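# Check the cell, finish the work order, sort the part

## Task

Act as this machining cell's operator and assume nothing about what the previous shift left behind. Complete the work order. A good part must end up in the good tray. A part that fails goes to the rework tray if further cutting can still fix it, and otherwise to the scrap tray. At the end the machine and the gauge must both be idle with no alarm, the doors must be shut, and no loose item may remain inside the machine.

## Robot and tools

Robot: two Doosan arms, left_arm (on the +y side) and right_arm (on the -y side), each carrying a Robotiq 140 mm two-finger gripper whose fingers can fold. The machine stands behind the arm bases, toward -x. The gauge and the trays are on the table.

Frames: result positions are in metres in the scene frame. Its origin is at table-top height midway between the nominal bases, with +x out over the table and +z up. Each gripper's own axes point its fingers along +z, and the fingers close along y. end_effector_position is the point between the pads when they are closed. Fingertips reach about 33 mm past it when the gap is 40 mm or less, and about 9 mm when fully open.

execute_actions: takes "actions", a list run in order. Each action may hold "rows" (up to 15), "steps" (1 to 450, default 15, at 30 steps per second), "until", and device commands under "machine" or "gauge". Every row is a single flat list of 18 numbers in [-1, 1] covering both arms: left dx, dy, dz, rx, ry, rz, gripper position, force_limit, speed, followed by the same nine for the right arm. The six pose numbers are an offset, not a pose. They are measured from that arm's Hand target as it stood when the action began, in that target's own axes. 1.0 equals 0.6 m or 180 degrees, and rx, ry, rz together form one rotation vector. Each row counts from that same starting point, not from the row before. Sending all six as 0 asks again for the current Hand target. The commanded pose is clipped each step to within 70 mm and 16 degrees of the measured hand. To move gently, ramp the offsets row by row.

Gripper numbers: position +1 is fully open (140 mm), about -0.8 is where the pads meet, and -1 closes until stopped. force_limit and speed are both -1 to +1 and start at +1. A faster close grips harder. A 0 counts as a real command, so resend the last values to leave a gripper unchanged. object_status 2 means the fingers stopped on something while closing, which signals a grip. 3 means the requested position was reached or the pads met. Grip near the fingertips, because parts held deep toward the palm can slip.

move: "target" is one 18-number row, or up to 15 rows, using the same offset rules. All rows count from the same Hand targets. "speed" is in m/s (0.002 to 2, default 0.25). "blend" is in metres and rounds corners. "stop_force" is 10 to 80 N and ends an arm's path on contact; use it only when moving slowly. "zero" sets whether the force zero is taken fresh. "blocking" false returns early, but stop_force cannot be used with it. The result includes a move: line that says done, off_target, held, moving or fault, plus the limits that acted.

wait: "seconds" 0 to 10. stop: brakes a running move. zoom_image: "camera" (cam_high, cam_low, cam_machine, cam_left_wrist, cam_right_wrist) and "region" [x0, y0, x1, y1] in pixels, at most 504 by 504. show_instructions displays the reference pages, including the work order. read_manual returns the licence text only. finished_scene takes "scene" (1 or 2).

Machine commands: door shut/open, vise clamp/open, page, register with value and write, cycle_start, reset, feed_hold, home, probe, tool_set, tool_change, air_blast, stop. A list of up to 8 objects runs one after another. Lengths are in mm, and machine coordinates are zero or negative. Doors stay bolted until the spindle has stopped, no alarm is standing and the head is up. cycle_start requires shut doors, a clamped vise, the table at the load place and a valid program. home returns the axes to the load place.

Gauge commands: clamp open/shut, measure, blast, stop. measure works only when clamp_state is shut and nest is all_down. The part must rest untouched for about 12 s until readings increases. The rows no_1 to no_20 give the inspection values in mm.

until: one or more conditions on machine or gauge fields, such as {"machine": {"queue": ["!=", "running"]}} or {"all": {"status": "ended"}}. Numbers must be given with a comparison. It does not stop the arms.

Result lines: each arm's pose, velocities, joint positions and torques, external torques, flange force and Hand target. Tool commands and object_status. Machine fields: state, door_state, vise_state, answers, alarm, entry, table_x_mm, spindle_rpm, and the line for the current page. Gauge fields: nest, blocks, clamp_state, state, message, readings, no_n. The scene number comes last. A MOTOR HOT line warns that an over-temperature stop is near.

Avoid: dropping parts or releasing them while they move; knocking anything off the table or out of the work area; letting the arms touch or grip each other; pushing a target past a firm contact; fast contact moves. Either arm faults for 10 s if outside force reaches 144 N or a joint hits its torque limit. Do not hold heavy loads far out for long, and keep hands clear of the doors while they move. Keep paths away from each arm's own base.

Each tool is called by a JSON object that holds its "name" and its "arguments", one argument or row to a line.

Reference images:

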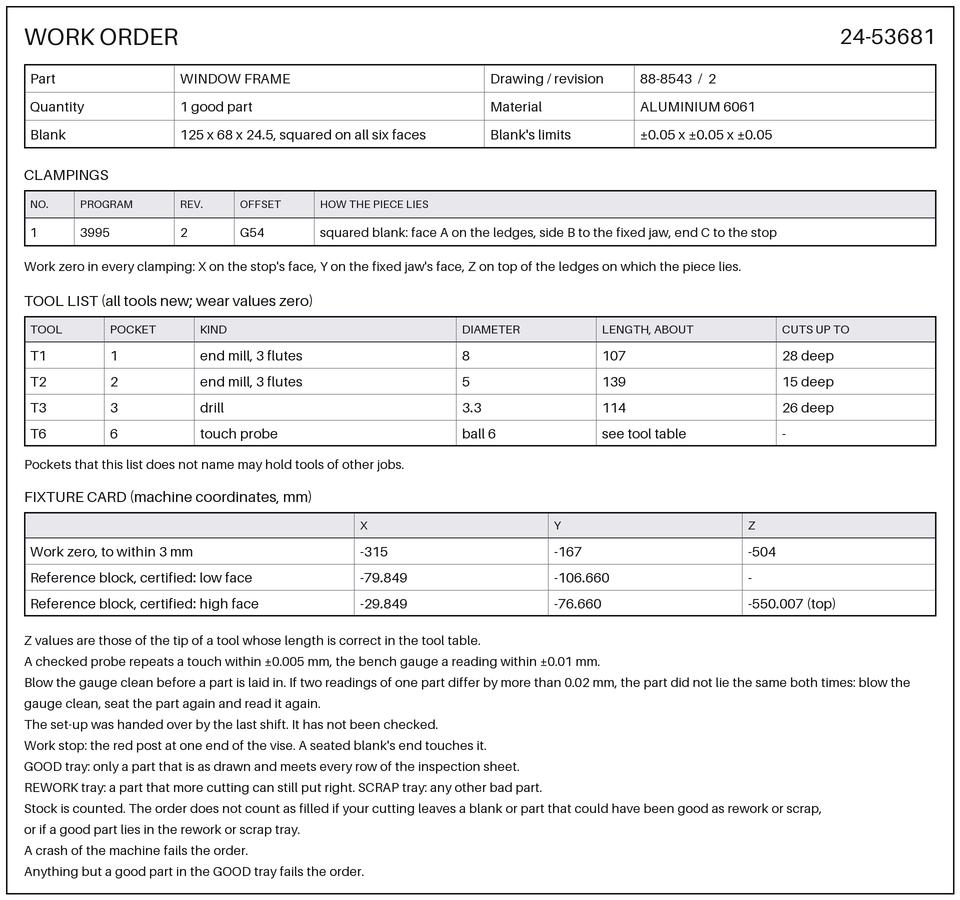

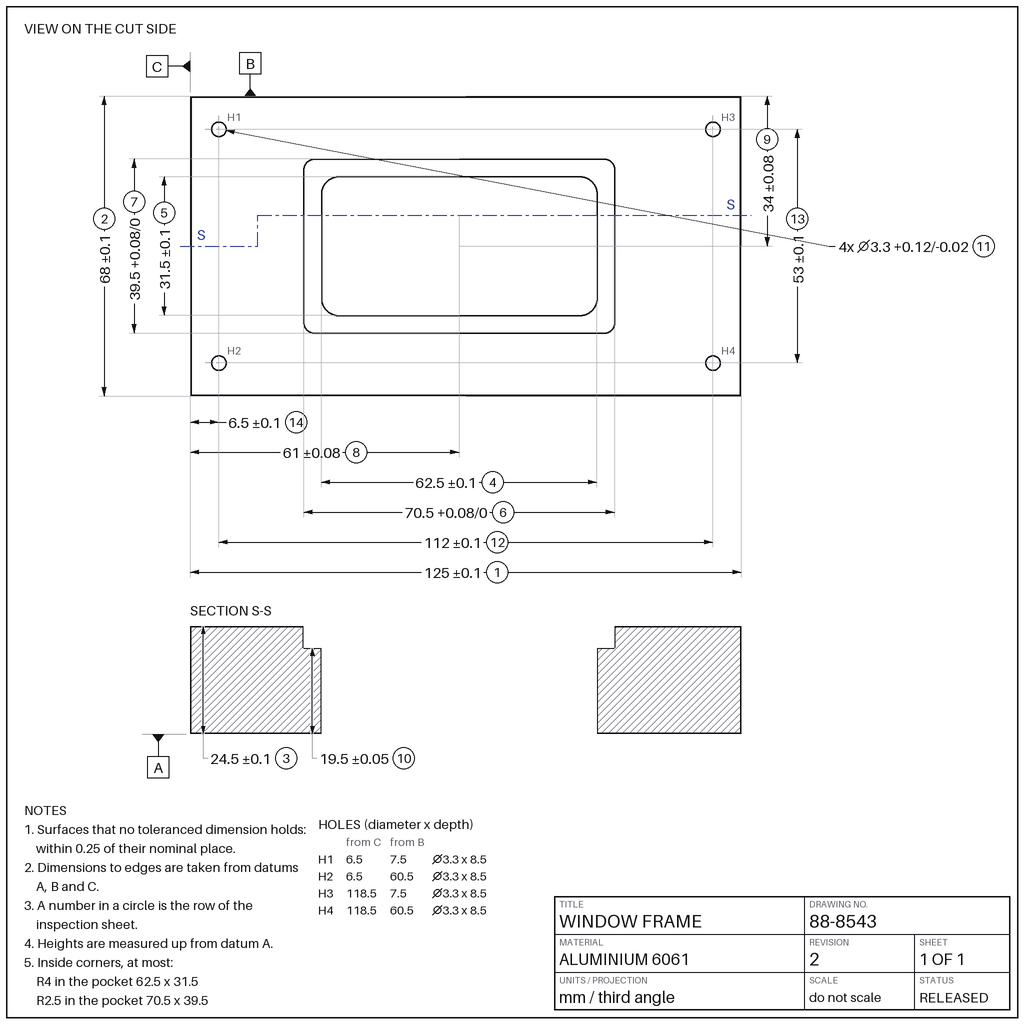

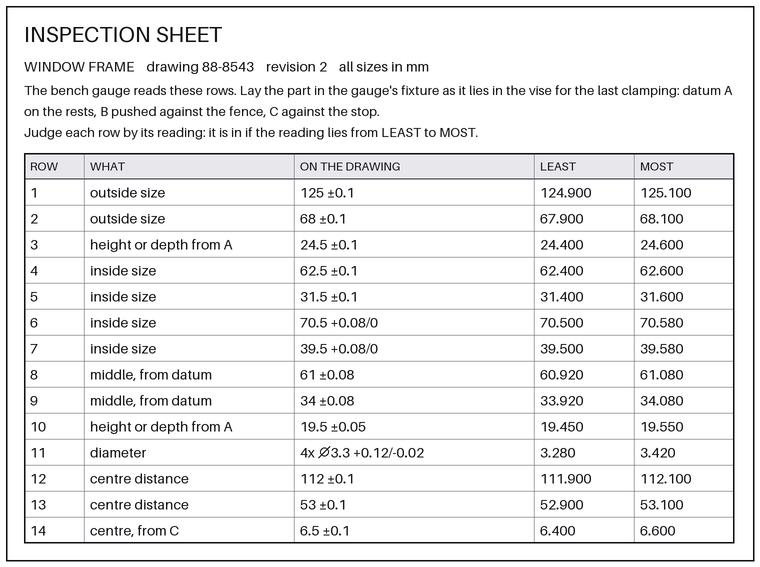

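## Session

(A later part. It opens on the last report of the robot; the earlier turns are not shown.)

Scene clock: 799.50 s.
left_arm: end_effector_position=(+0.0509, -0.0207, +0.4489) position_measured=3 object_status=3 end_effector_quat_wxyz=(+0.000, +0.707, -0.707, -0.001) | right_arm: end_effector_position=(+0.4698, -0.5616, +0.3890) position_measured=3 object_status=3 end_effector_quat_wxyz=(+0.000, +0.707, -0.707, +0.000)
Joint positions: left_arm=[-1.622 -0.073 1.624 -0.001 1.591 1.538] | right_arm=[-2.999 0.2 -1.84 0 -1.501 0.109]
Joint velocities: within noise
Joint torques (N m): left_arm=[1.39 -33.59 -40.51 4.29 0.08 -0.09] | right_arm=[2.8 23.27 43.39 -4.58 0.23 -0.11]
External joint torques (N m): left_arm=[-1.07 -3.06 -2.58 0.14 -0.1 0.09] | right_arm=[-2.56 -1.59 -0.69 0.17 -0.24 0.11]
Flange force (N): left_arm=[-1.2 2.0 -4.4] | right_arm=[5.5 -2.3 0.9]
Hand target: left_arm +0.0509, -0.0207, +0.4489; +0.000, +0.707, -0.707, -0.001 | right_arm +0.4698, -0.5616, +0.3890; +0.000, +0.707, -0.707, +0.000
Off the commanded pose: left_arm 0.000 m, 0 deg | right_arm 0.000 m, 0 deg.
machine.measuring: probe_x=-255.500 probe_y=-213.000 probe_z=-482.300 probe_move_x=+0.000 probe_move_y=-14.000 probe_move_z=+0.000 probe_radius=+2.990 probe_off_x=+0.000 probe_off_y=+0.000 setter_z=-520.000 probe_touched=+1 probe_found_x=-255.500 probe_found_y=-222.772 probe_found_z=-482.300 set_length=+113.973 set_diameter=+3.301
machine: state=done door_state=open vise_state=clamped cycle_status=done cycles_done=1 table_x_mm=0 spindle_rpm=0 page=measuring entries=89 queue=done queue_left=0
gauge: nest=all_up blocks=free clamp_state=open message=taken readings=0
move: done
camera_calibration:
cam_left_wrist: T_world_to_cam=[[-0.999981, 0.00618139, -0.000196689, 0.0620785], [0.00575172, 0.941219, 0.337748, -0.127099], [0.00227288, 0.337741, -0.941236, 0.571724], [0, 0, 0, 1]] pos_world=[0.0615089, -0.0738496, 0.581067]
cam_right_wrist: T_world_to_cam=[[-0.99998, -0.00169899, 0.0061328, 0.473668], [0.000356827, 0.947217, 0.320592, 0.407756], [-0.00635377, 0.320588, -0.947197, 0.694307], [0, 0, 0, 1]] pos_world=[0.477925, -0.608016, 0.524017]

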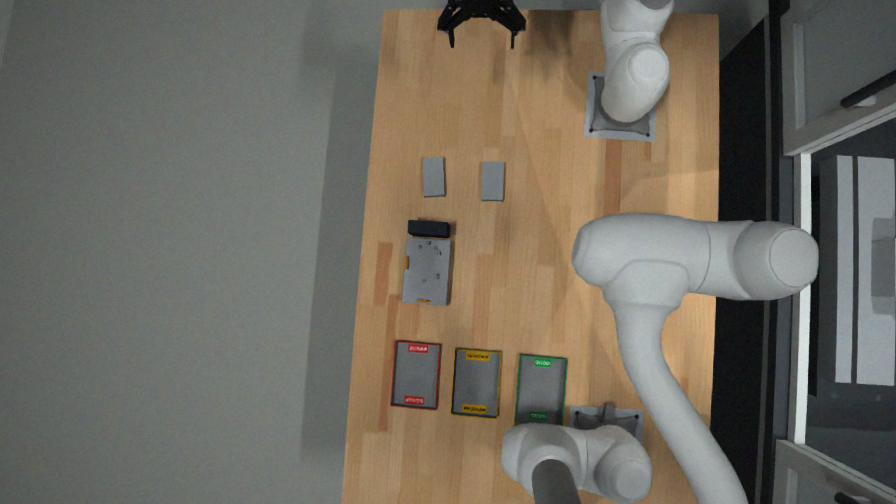

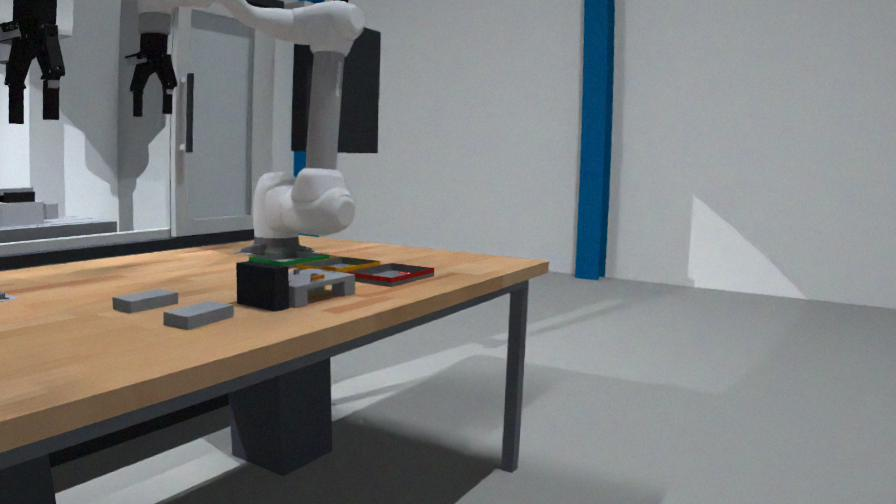

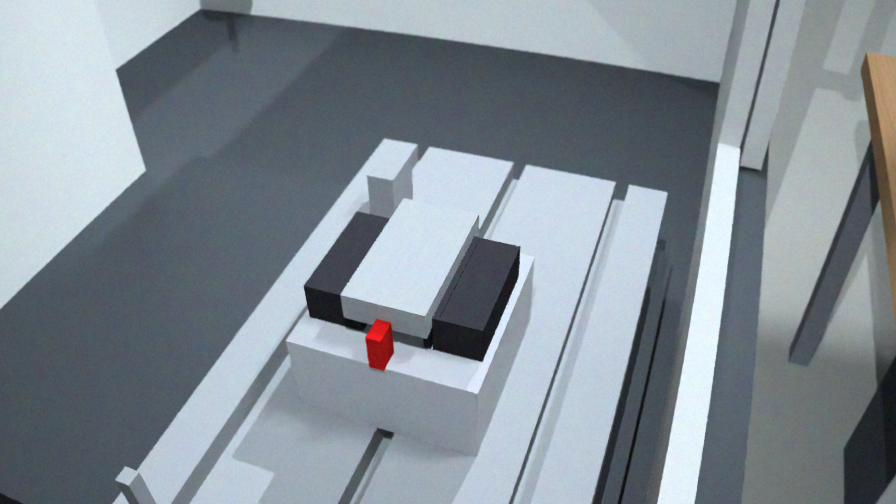

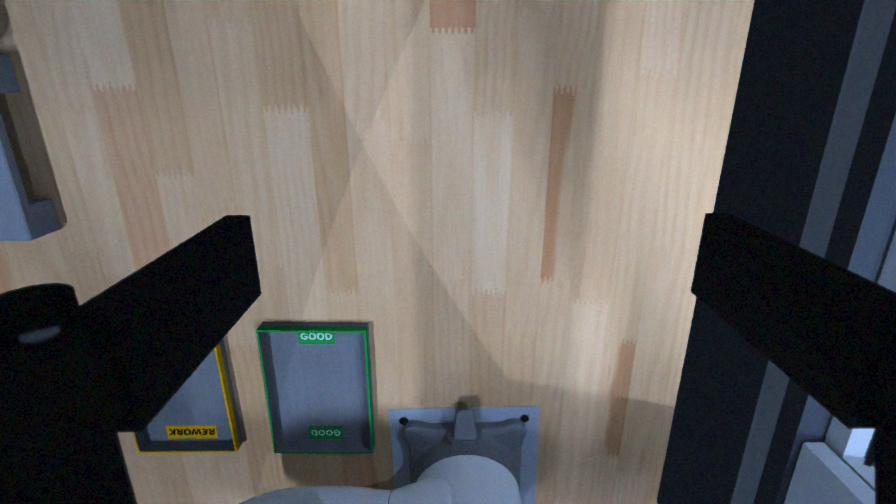

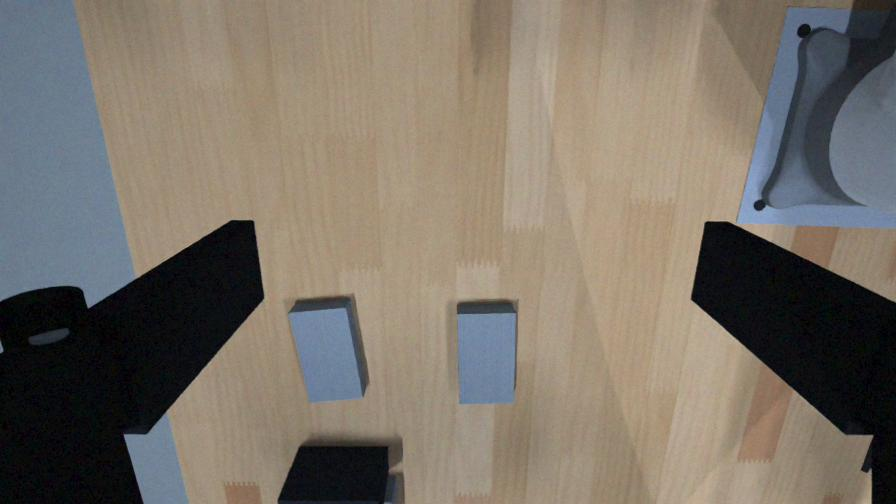

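{"name": "move", "arguments": {
  "target": [0.15,0.93,0.02,0,0,0,1,1,1,0,0,0,0,0,0,1,1,1],
  "speed": 0.25,
  "cameras": ["cam_machine","cam_low"]
}}

{"name": "move", "arguments": {
  "target": [0.08,0.4,0.03,0,0,0,1,1,1,0,0,0,0,0,0,1,1,1],
  "speed": 0.2,
  "cameras": ["cam_machine","cam_left_wrist","cam_high"]
}}

Scene clock: 803.07 s.
left_arm: end_effector_position=(-0.5070, -0.1111, +0.4373) position_measured=3 object_status=3 end_effector_quat_wxyz=(+0.000, +0.707, -0.707, -0.001) | right_arm: end_effector_position=(+0.4698, -0.5616, +0.3890) position_measured=3 object_status=3 end_effector_quat_wxyz=(+0.000, +0.707, -0.707, +0.000)
Joint positions: left_arm=[-2.362 0.421 1.057 -0.001 1.663 0.799] | right_arm=[-2.999 0.2 -1.84 0 -1.501 0.109]
Joint velocities: within noise
Joint torques (N m): left_arm=[1.18 -83.72 -41.37 4.31 0.1 -0.2] | right_arm=[2.54 23.16 43.43 -4.59 0.18 -0.05]
External joint torques (N m): left_arm=[-1.6 -2.16 -1.18 0.07 -0.13 0.2] | right_arm=[-2.42 -0.91 -0.59 0.17 -0.2 0.05]
Flange force (N): left_arm=[-1.9 0.6 -1.8] | right_arm=[5.4 -1.3 0.7]
Hand target: left_arm -0.5070, -0.1111, +0.4372; +0.000, +0.707, -0.707, -0.001 | right_arm +0.4698, -0.5616, +0.3890; +0.000, +0.707, -0.707, +0.000
Off the commanded pose: left_arm 0.000 m, 0 deg | right_arm 0.000 m, 0 deg.
machine.measuring: probe_x=-255.500 probe_y=-213.000 probe_z=-482.300 probe_move_x=+0.000 probe_move_y=-14.000 probe_move_z=+0.000 probe_radius=+2.990 probe_off_x=+0.000 probe_off_y=+0.000 setter_z=-520.000 probe_touched=+1 probe_found_x=-255.500 probe_found_y=-222.772 probe_found_z=-482.300 set_length=+113.973 set_diameter=+3.301
machine: state=done door_state=open vise_state=clamped cycle_status=done cycles_done=1 table_x_mm=0 spindle_rpm=0 page=measuring entries=89 queue=done queue_left=0
gauge: nest=all_up blocks=free clamp_state=open message=taken readings=0
move: done
Images, in order (width x height): cam_low 896x504, cam_machine 896x504.

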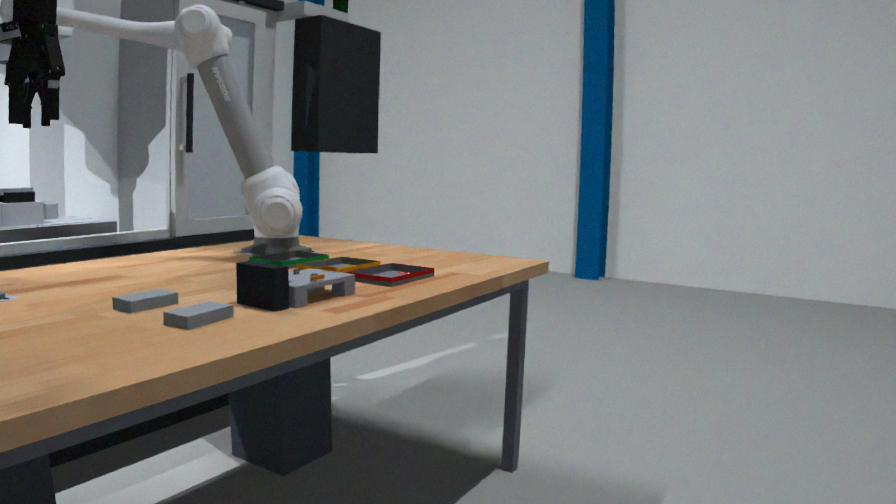

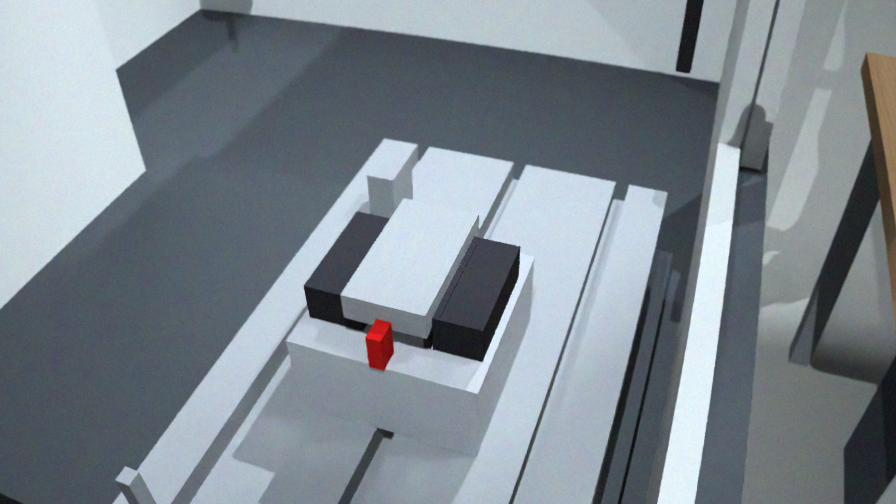

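Scene clock: 814.60 s.
left_arm: end_effector_position=(-0.7441, -0.1576, +0.4182) position_measured=3 object_status=3 end_effector_quat_wxyz=(+0.007, +0.707, -0.707, -0.001) | right_arm: end_effector_position=(+0.4698, -0.5616, +0.3890) position_measured=3 object_status=3 end_effector_quat_wxyz=(+0.000, +0.707, -0.707, +0.000)
Joint positions: left_arm=[-2.498 0.939 0.204 -0.001 1.985 0.663] | right_arm=[-2.999 0.2 -1.84 0 -1.501 0.109]
Joint velocities: within noise
Joint torques (N m): left_arm=[-0.9 -120.71 -36.92 3.99 0.07 -0.27] | right_arm=[2.8 23.46 43.32 -4.56 0.22 -0.1]
External joint torques (N m): left_arm=[0.06 -3.29 -1.94 0.01 -0.14 0.27] | right_arm=[-2.73 -1.52 -0.45 0.14 -0.23 0.1]
External joint torques when the fault began: left_arm=[26.87 -34.55 -8.94 -1.44 -3.47 0.18]
Flange force (N): left_arm=[0.0 0.0 0.0] | right_arm=[6.0 -2.5 0.5]
Flange force when the fault began (N): left_arm=[0.0 0.0 0.0]
Hand target: left_arm -0.7441, -0.1576, +0.4182; +0.007, +0.707, -0.707, -0.001 (not the last commanded pose) | right_arm +0.4698, -0.5616, +0.3890; +0.000, +0.707, -0.707, +0.000
Tool commands: left_gripper/position=+1.0 left_gripper/force_limit=+1.0 left_gripper/speed=+1.0 right_gripper/position=+1.0 right_gripper/force_limit=+1.0 right_gripper/speed=+1.0
Off the commanded pose: left_arm 0.004 m, 1 deg | right_arm 0.000 m, 0 deg.
FORCE FAULT: contact force on the left arm reached its limit, and that arm stopped for 10 seconds. The contact can be on any part of that arm, not only on its tool. That arm's remaining commands of this call were not run. That arm's target is now where it stood when the stop ended, not its last command. That arm accepts commands again.
machine.measuring: probe_x=-255.500 probe_y=-213.000 probe_z=-482.300 probe_move_x=+0.000 probe_move_y=-14.000 probe_move_z=+0.000 probe_radius=+2.990 probe_off_x=+0.000 probe_off_y=+0.000 setter_z=-520.000 probe_touched=+1 probe_found_x=-255.500 probe_found_y=-222.772 probe_found_z=-482.300 set_length=+113.973 set_diameter=+3.301
machine: state=done door_state=open vise_state=clamped cycle_status=done cycles_done=1 table_x_mm=0 spindle_rpm=0 page=measuring entries=89 queue=done queue_left=0
gauge: nest=all_up blocks=free clamp_state=open message=taken readings=0
move: fault (left_arm)
camera_calibration:
cam_left_wrist: T_world_to_cam=[[-0.999928, 0.00630091, 0.0101902, -0.736333], [0.00930761, 0.944087, 0.329564, 0.0232662], [-0.0075439, 0.329636, -0.944078, 0.583455], [0, 0, 0, 1]] pos_world=[-0.732096, -0.209653, 0.550663]
Images, in order (width x height): cam_high 896x504, cam_machine 896x504, cam_left_wrist 896x504.

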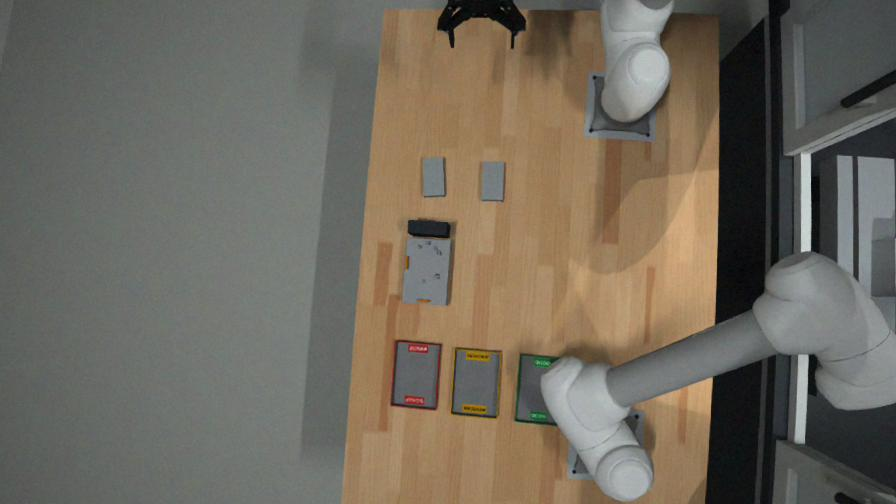

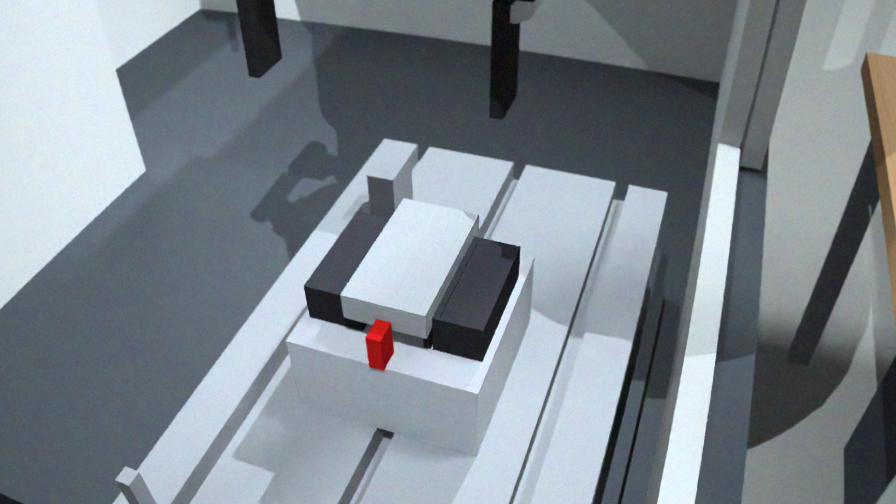

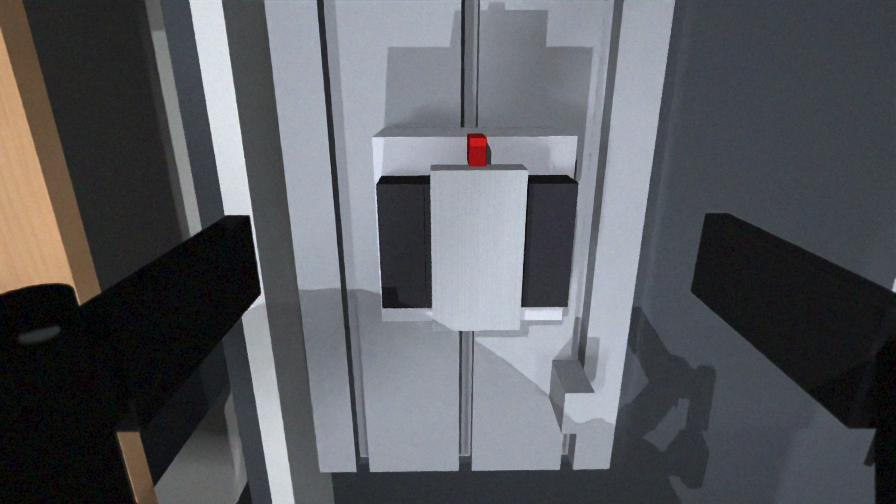

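{"name": "move", "arguments": {
  "target": [
    [0,-0.25,0,0.0036,-0.0027,0,1,1,1,0,0,0,0,0,0,1,1,1],
    [0,-0.25,0.25,0.0036,-0.0027,0,1,1,1,0,0,0,0,0,0,1,1,1]
  ],
  "speed": 0.12,
  "cameras": ["cam_machine","cam_left_wrist","cam_high","cam_low"]
}}

Scene clock: 820.63 s.
left_arm: end_effector_position=(-0.5958, -0.1586, +0.2666) position_measured=3 object_status=3 end_effector_quat_wxyz=(+0.000, +0.707, -0.707, +0.000) | right_arm: end_effector_position=(+0.4698, -0.5616, +0.3890) position_measured=3 object_status=3 end_effector_quat_wxyz=(+0.000, +0.707, -0.707, +0.000)
Joint positions: left_arm=[-2.396 0.601 1.086 -0.001 1.455 0.765] | right_arm=[-2.999 0.2 -1.84 0 -1.501 0.109]
Joint velocities: within noise
Joint torques (N m): left_arm=[0.62 -99.78 -40.26 4.29 0.19 -0.27] | right_arm=[2.81 23.57 43.43 -4.55 0.2 -0.1]
External joint torques (N m): left_arm=[-1.21 -4.09 -2.74 0.12 -0.21 0.27] | right_arm=[-2.54 -2.13 -0.82 0.15 -0.21 0.1]
Flange force (N): left_arm=[-0.4 1.0 -4.5] | right_arm=[5.5 -3.0 1.3]
Hand target: left_arm -0.5958, -0.1586, +0.2665; +0.000, +0.707, -0.707, +0.000 | right_arm +0.4698, -0.5616, +0.3890; +0.000, +0.707, -0.707, +0.000
Off the commanded pose: left_arm 0.000 m, 0 deg | right_arm 0.000 m, 0 deg.
machine.measuring: probe_x=-255.500 probe_y=-213.000 probe_z=-482.300 probe_move_x=+0.000 probe_move_y=-14.000 probe_move_z=+0.000 probe_radius=+2.990 probe_off_x=+0.000 probe_off_y=+0.000 setter_z=-520.000 probe_touched=+1 probe_found_x=-255.500 probe_found_y=-222.772 probe_found_z=-482.300 set_length=+113.973 set_diameter=+3.301
machine: state=done door_state=open vise_state=clamped cycle_status=done cycles_done=1 table_x_mm=0 spindle_rpm=0 page=measuring entries=89 queue=done queue_left=0
gauge: nest=all_up blocks=free clamp_state=open message=taken readings=0
move: done
camera_calibration:
cam_left_wrist: T_world_to_cam=[[-0.99998, 0.0062667, -0.00101784, -0.583546], [0.00555506, 0.941262, 0.337633, 0.0680203], [0.0030739, 0.33762, -0.941277, 0.448675], [0, 0, 0, 1]] pos_world=[-0.585291, -0.21185, 0.398768]
Images, in order (width x height): cam_high 896x504, cam_low 896x504, cam_machine 896x504, cam_left_wrist 896x504.

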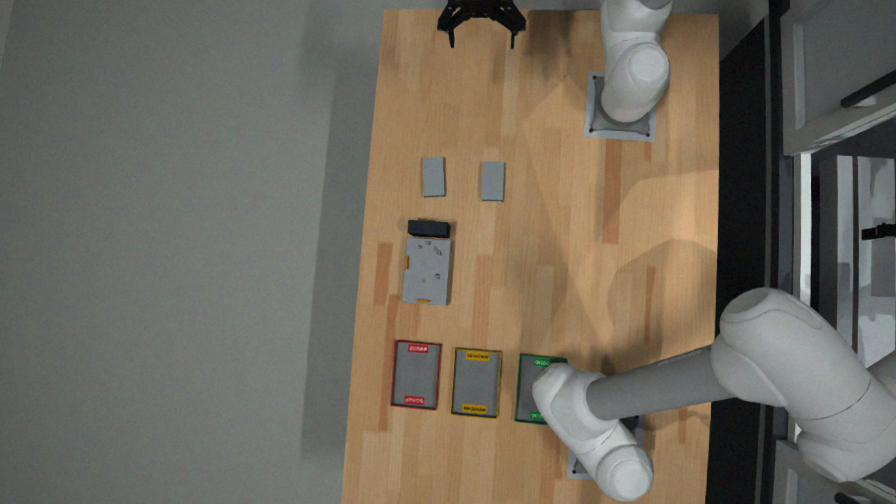

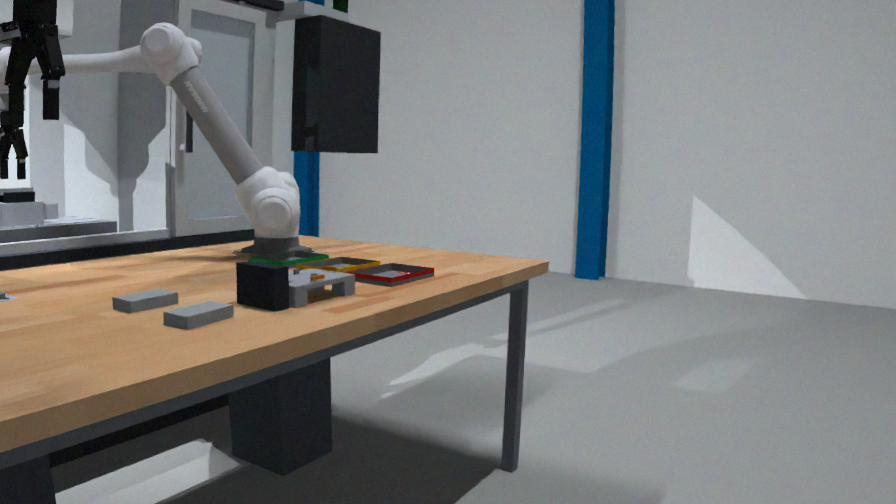

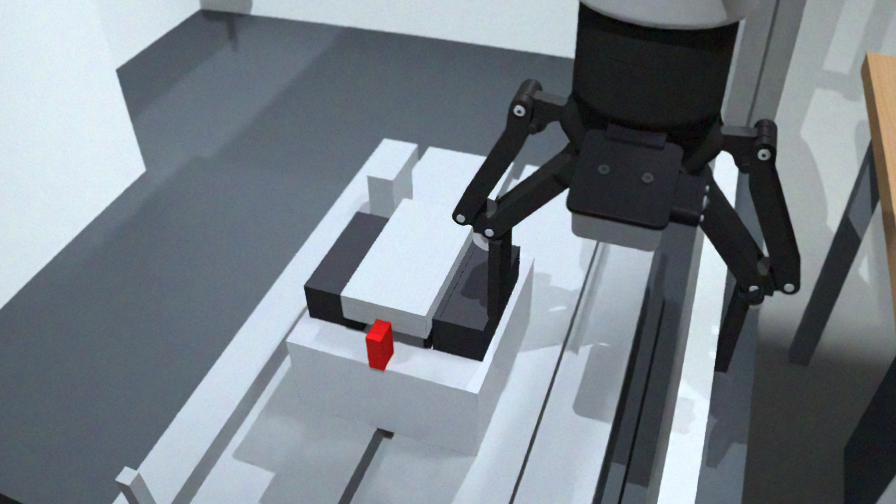

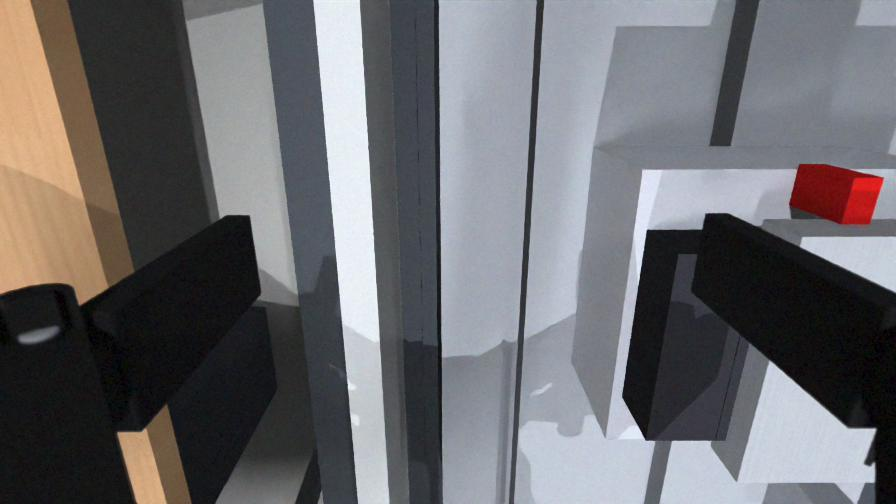

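{"name": "move", "arguments": {
  "target": [0,0.265,-0.04,0,0,0,1,1,1,0,0,0,0,0,0,1,1,1],
  "speed": 0.12,
  "cameras": ["cam_machine","cam_left_wrist","cam_low"]
}}

{"name": "zoom_image", "arguments": {
  "camera": "cam_left_wrist",
  "region": [250, 0, 700, 504]
}}

Scene clock: 823.10 s.
left_arm: end_effector_position=(-0.7548, -0.1588, +0.2905) position_measured=3 object_status=3 end_effector_quat_wxyz=(+0.000, +0.707, -0.707, +0.000) | right_arm: end_effector_position=(+0.4698, -0.5616, +0.3890) position_measured=3 object_status=3 end_effector_quat_wxyz=(+0.000, +0.707, -0.707, +0.000)
Joint positions: left_arm=[-2.503 0.853 0.605 -0.001 1.684 0.658] | right_arm=[-2.999 0.2 -1.84 0 -1.501 0.109]
Joint velocities: within noise
Joint torques (N m): left_arm=[0.38 -119.57 -40.91 4.29 -0.05 -0.19] | right_arm=[2.8 23.39 43.31 -4.63 0.24 -0.12]
External joint torques (N m): left_arm=[-1.17 -3.2 -1.81 0.11 0.02 0.19] | right_arm=[-2.68 -1.55 -0.6 0.22 -0.26 0.12]
Flange force (N): left_arm=[0.0 0.0 0.0] | right_arm=[5.8 -2.4 0.7]
Hand target: left_arm -0.7548, -0.1588, +0.2905; +0.000, +0.707, -0.707, +0.000 | right_arm +0.4698, -0.5616, +0.3890; +0.000, +0.707, -0.707, +0.000
Off the commanded pose: left_arm 0.000 m, 0 deg | right_arm 0.000 m, 0 deg.
machine.measuring: probe_x=-255.500 probe_y=-213.000 probe_z=-482.300 probe_move_x=+0.000 probe_move_y=-14.000 probe_move_z=+0.000 probe_radius=+2.990 probe_off_x=+0.000 probe_off_y=+0.000 setter_z=-520.000 probe_touched=+1 probe_found_x=-255.500 probe_found_y=-222.772 probe_found_z=-482.300 set_length=+113.973 set_diameter=+3.301
machine: state=done door_state=open vise_state=clamped cycle_status=done cycles_done=1 table_x_mm=0 spindle_rpm=0 page=measuring entries=89 queue=done queue_left=0
gauge: nest=all_up blocks=free clamp_state=open message=taken readings=0
move: done
camera_calibration:
cam_left_wrist: T_world_to_cam=[[-0.99998, 0.00630088, -0.00111182, -0.74247], [0.0055555, 0.941261, 0.337633, 0.0610224], [0.0031739, 0.33762, -0.941277, 0.471802], [0, 0, 0, 1]] pos_world=[-0.744291, -0.21205, 0.422668]
Images, in order (width x height): cam_low 896x504, cam_machine 896x504, cam_left_wrist 896x504.

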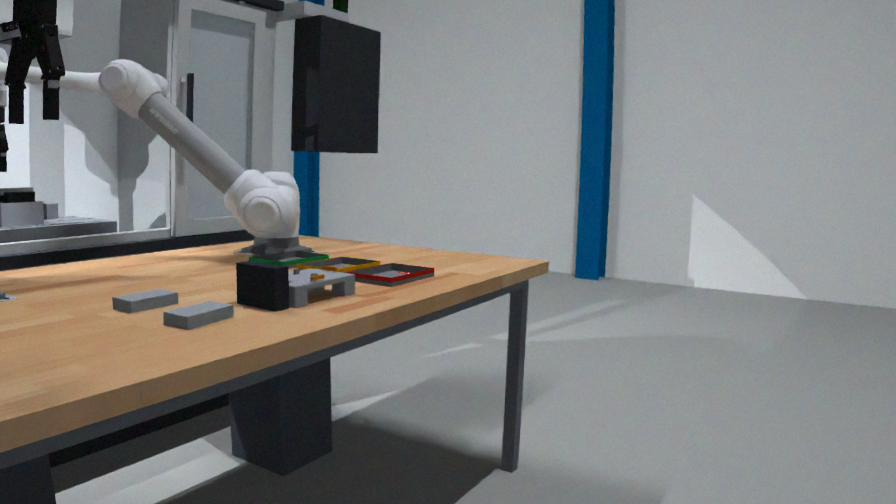

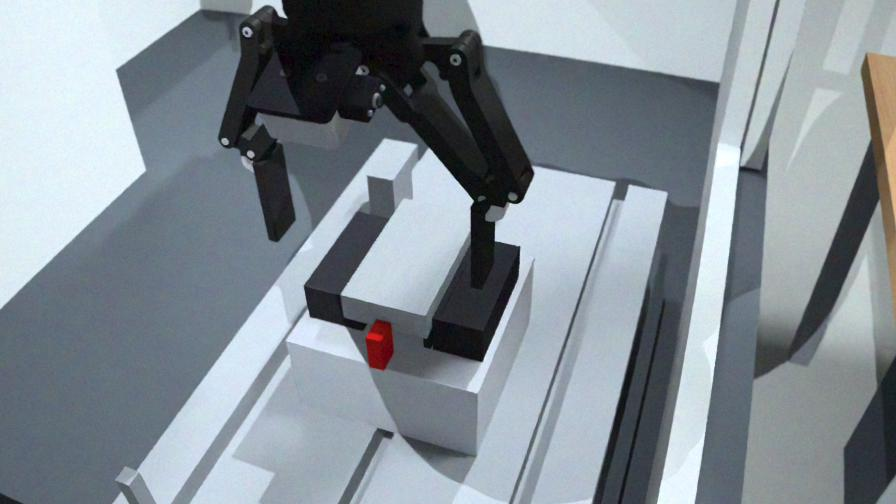

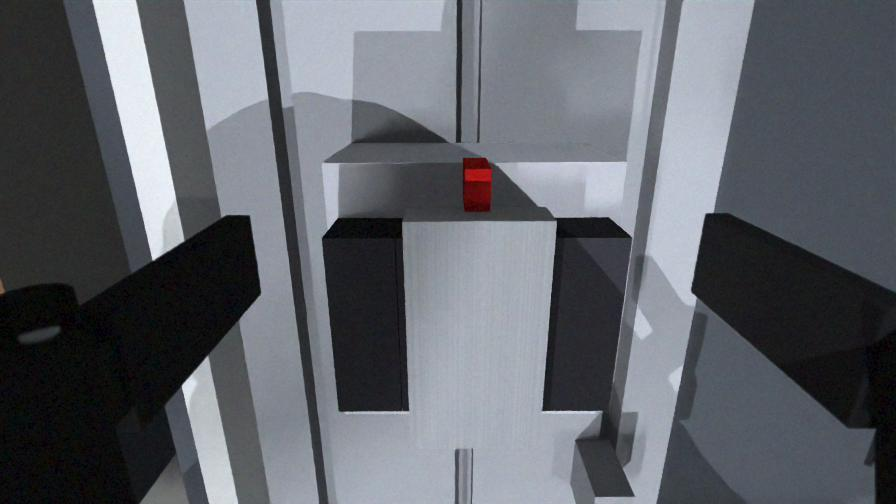

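Scaled by 1.000.

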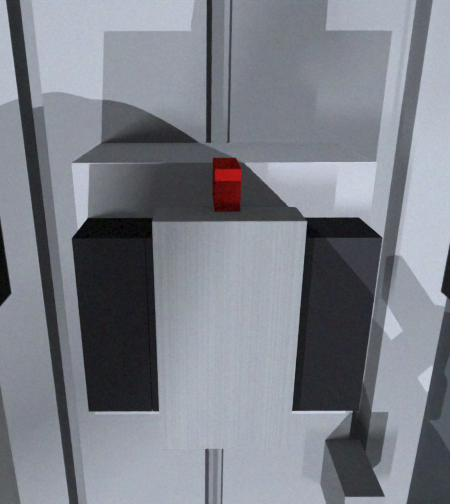

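{"name": "move", "arguments": {
  "target": [-0.1147,0.002,0.0875,0,0,0,1,1,1,0,0,0,0,0,0,1,1,1],
  "speed": 0.06,
  "cameras": ["cam_machine"]
}}

{"name": "execute_actions", "arguments": {
  "actions": [
    {"machine":{"vise":"open"},"steps":60,"until":{"machine":{"vise_state":"open"}}},
    {"rows":[[0,0,0,0,0,0,0.1,0.5,-1,0,0,0,0,0,0,1,1,1]],"steps":50}
  ],
  "cameras": ["cam_machine","cam_left_wrist"]
}}

{"name": "zoom_image", "arguments": {
  "camera": "cam_machine",
  "region": [200, 150, 620, 400]
}}

Scene clock: 842.67 s.
left_arm: end_effector_position=(-0.7560, -0.0899, +0.2380) position_measured=3 object_status=3 end_effector_quat_wxyz=(+0.000, +0.707, -0.707, +0.000) | right_arm: end_effector_position=(+0.4698, -0.5616, +0.3890) position_measured=3 object_status=3 end_effector_quat_wxyz=(+0.000, +0.707, -0.707, +0.000)
Joint positions: left_arm=[-2.56 0.751 0.882 -0.001 1.509 0.601] | right_arm=[-2.999 0.2 -1.84 0 -1.501 0.109]
Joint velocities: within noise
Joint torques (N m): left_arm=[1.09 -112.48 -41.04 4.22 0.09 -0.2] | right_arm=[3.17 23.56 43.3 -4.61 0.22 -0.08]
External joint torques (N m): left_arm=[-2.05 -3.26 -1.86 0.19 -0.1 0.2] | right_arm=[-3.14 -0.89 -0.49 0.19 -0.25 0.08]
Flange force (N): left_arm=[-1.6 1.0 -3.2] | right_arm=[7.0 -1.5 0.5]
Hand target: left_arm -0.7560, -0.0899, +0.2380; +0.000, +0.707, -0.707, +0.000 | right_arm +0.4698, -0.5616, +0.3890; +0.000, +0.707, -0.707, +0.000
Off the commanded pose: left_arm 0.000 m, 0 deg | right_arm 0.000 m, 0 deg.
machine.measuring: probe_x=-255.500 probe_y=-213.000 probe_z=-482.300 probe_move_x=+0.000 probe_move_y=-14.000 probe_move_z=+0.000 probe_radius=+2.990 probe_off_x=+0.000 probe_off_y=+0.000 setter_z=-520.000 probe_touched=+1 probe_found_x=-255.500 probe_found_y=-222.772 probe_found_z=-482.300 set_length=+113.973 set_diameter=+3.301
machine: state=done door_state=open vise_state=clamped cycle_status=done cycles_done=1 table_x_mm=0 spindle_rpm=0 page=measuring entries=89 queue=done queue_left=0
gauge: nest=all_up blocks=free clamp_state=open message=taken readings=0
move: done
Images, in order (width x height): cam_machine 896x504.

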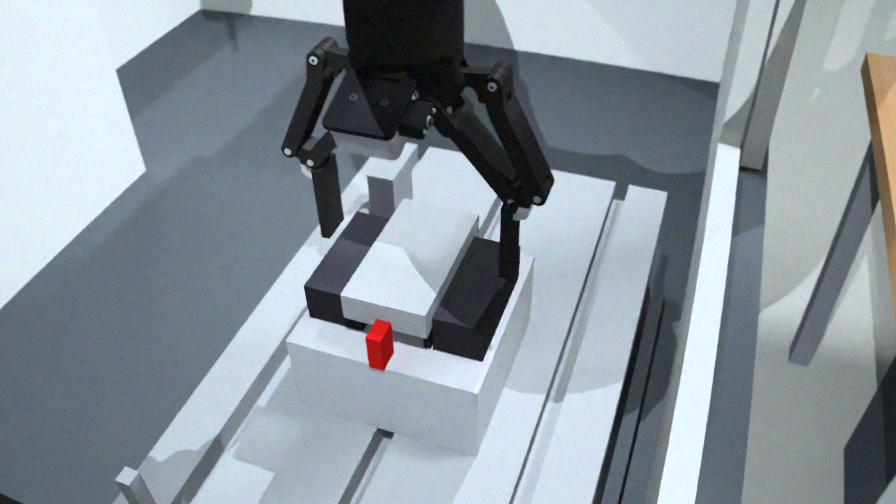

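Scene clock: 845.50 s.
left_arm: end_effector_position=(-0.7561, -0.0899, +0.2380) position_measured=117 object_status=0 end_effector_quat_wxyz=(+0.000, +0.707, -0.707, +0.000) | right_arm: end_effector_position=(+0.4698, -0.5616, +0.3890) position_measured=3 object_status=3 end_effector_quat_wxyz=(+0.000, +0.707, -0.707, +0.000)
Joint positions: left_arm=[-2.56 0.751 0.883 -0.001 1.509 0.601] | right_arm=[-2.999 0.2 -1.84 0 -1.501 0.109]
Joint velocities: within noise
Joint torques (N m): left_arm=[2.94 -111.24 -38.23 5.23 1.58 -0.21] | right_arm=[2.71 23.34 43.35 -4.58 0.22 -0.09]
External joint torques (N m): left_arm=[-3.85 -3.31 -4.29 -0.86 -1.61 0.21] | right_arm=[-2.57 -1.66 -0.78 0.19 -0.24 0.09]
External joint torques at the end of the 1st action: left_arm=[-1.02 -3.84 -2.4 0.11 -0.11 0.2] | right_arm=[-2.91 -1.99 -0.75 0.21 -0.24 0.13]
Flange force (N): left_arm=[0.7 7.2 -4.4] | right_arm=[5.6 -2.3 1.1]
Flange force at the end of the 1st action (N): left_arm=[-0.3 1.0 -4.1] | right_arm=[6.3 -3.0 1.1]
Hand target: left_arm -0.7560, -0.0899, +0.2380; +0.000, +0.707, -0.707, +0.000 | right_arm +0.4698, -0.5616, +0.3890; +0.000, +0.707, -0.707, +0.000
Off the commanded pose: left_arm 0.000 m, 0 deg | right_arm 0.000 m, 0 deg.
machine.measuring: probe_x=-255.500 probe_y=-213.000 probe_z=-482.300 probe_move_x=+0.000 probe_move_y=-14.000 probe_move_z=+0.000 probe_radius=+2.990 probe_off_x=+0.000 probe_off_y=+0.000 setter_z=-520.000 probe_touched=+1 probe_found_x=-255.500 probe_found_y=-222.772 probe_found_z=-482.300 set_length=+113.973 set_diameter=+3.301
machine: state=idle door_state=open vise_state=open cycle_status=done cycles_done=1 table_x_mm=0 spindle_rpm=0 page=measuring entries=89 queue=done queue_left=0
gauge: nest=all_up blocks=free clamp_state=open message=taken readings=0
camera_calibration:
cam_left_wrist: T_world_to_cam=[[-0.99998, 0.00630088, -0.00111182, -0.744262], [0.0055555, 0.941261, 0.337633, 0.0139025], [0.0031739, 0.33762, -0.941277, 0.399127], [0, 0, 0, 1]] pos_world=[-0.745591, -0.14315, 0.370168]
Images, in order (width x height): cam_machine 896x504, cam_left_wrist 896x504.

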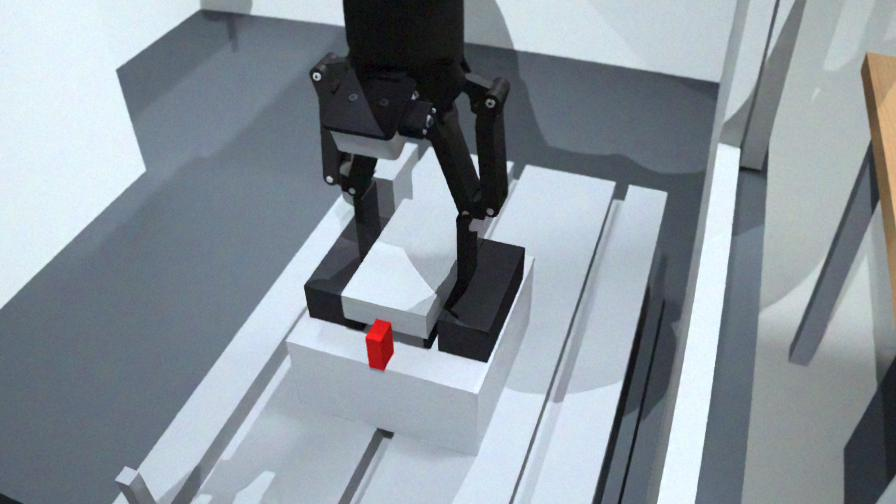

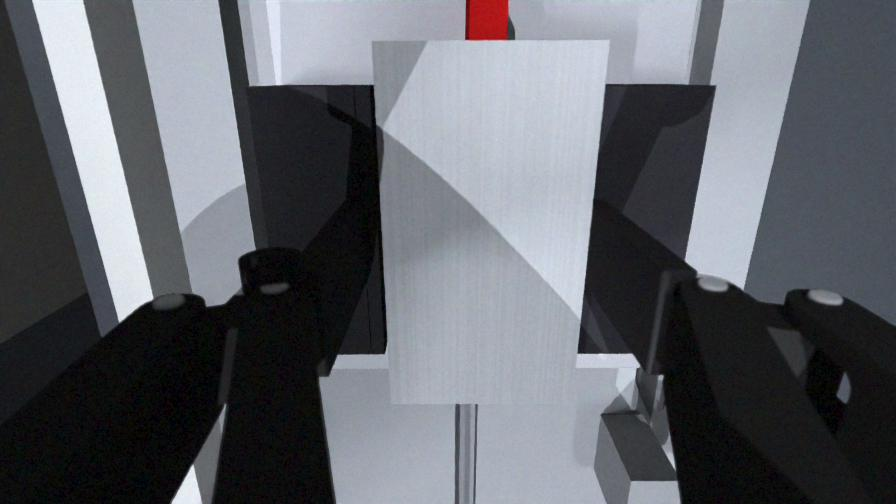

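Scaled by 1.200.

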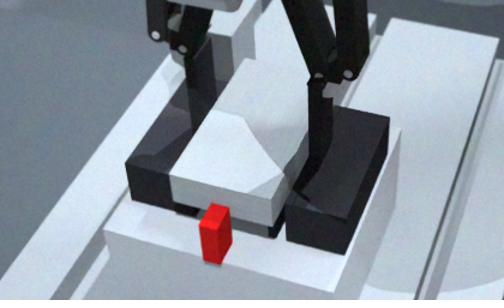

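{"name": "execute_actions", "arguments": {
  "actions": [
    {"rows":[[0,0,0,0,0,0,-1,0.3,-1,0,0,0,0,0,0,1,1,1]],"steps":45}
  ],
  "cameras": ["cam_machine","cam_left_wrist"]
}}

{"name": "zoom_image", "arguments": {
  "camera": "cam_machine",
  "region": [200, 150, 620, 400]
}}

Scene clock: 847.57 s.
left_arm: end_effector_position=(-0.7560, -0.0899, +0.2381) position_measured=130 object_status=2 end_effector_quat_wxyz=(+0.000, +0.707, -0.707, +0.000) | right_arm: end_effector_position=(+0.4698, -0.5616, +0.3890) position_measured=3 object_status=3 end_effector_quat_wxyz=(+0.000, +0.707, -0.707, +0.000)
Joint positions: left_arm=[-2.56 0.751 0.883 -0.001 1.509 0.601] | right_arm=[-2.999 0.2 -1.84 0 -1.501 0.109]
Joint velocities: within noise
Joint torques (N m): left_arm=[1.61 -103.88 -36.15 4.72 -0.13 -0.25] | right_arm=[2.79 23.4 43.38 -4.59 0.22 -0.14]
External joint torques (N m): left_arm=[-2.99 -10.98 -6.54 -0.35 0.11 0.25] | right_arm=[-2.71 -1.64 -0.56 0.16 -0.23 0.14]
Flange force (N): left_arm=[-1.6 2.6 -11.8] | right_arm=[5.8 -2.6 0.7]
Hand target: left_arm -0.7560, -0.0899, +0.2380; +0.000, +0.707, -0.707, +0.000 | right_arm +0.4698, -0.5616, +0.3890; +0.000, +0.707, -0.707, +0.000
Off the commanded pose: left_arm 0.000 m, 0 deg | right_arm 0.000 m, 0 deg.
machine.measuring: probe_x=-255.500 probe_y=-213.000 probe_z=-482.300 probe_move_x=+0.000 probe_move_y=-14.000 probe_move_z=+0.000 probe_radius=+2.990 probe_off_x=+0.000 probe_off_y=+0.000 setter_z=-520.000 probe_touched=+1 probe_found_x=-255.500 probe_found_y=-222.772 probe_found_z=-482.300 set_length=+113.973 set_diameter=+3.301
machine: state=idle door_state=open vise_state=open cycle_status=done cycles_done=1 table_x_mm=0 spindle_rpm=0 page=measuring entries=89 queue=done queue_left=0
gauge: nest=all_up blocks=free clamp_state=open message=taken readings=0
camera_calibration:
cam_left_wrist: T_world_to_cam=[[-0.99998, 0.0062667, -0.00101784, -0.744302], [0.00555506, 0.941262, 0.337633, 0.0138686], [0.0030739, 0.33762, -0.941277, 0.399147], [0, 0, 0, 1]] pos_world=[-0.745591, -0.14315, 0.370268]
Images, in order (width x height): cam_machine 896x504, cam_left_wrist 896x504.

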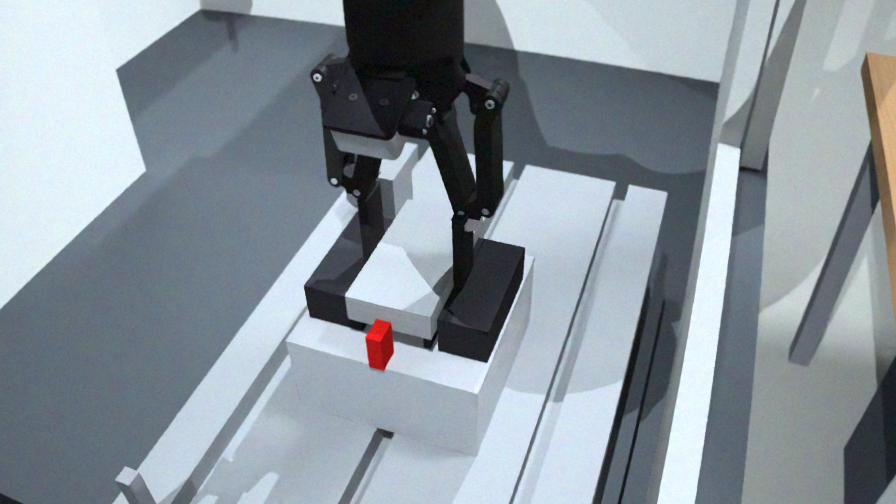

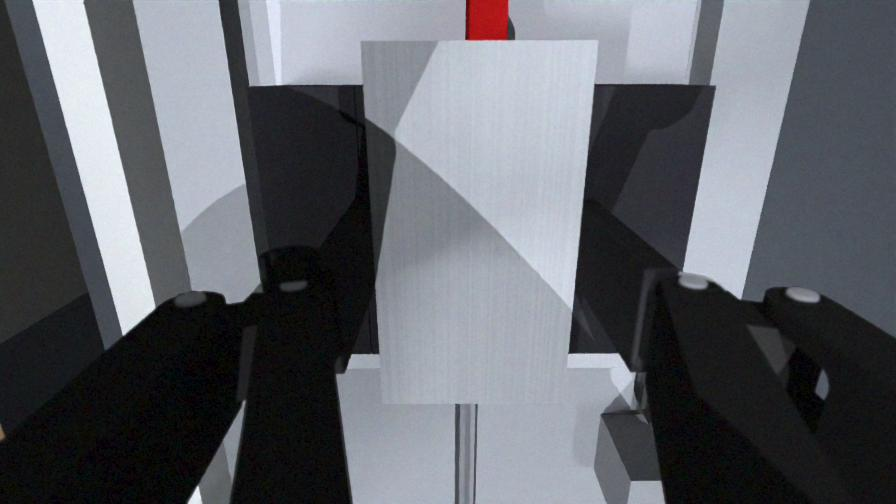

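Scaled by 1.200.

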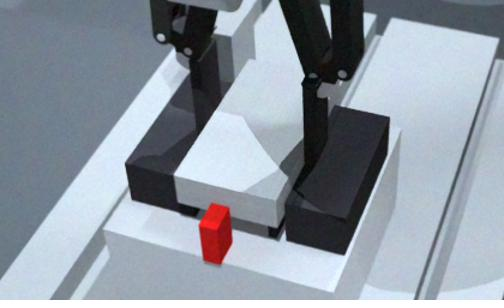

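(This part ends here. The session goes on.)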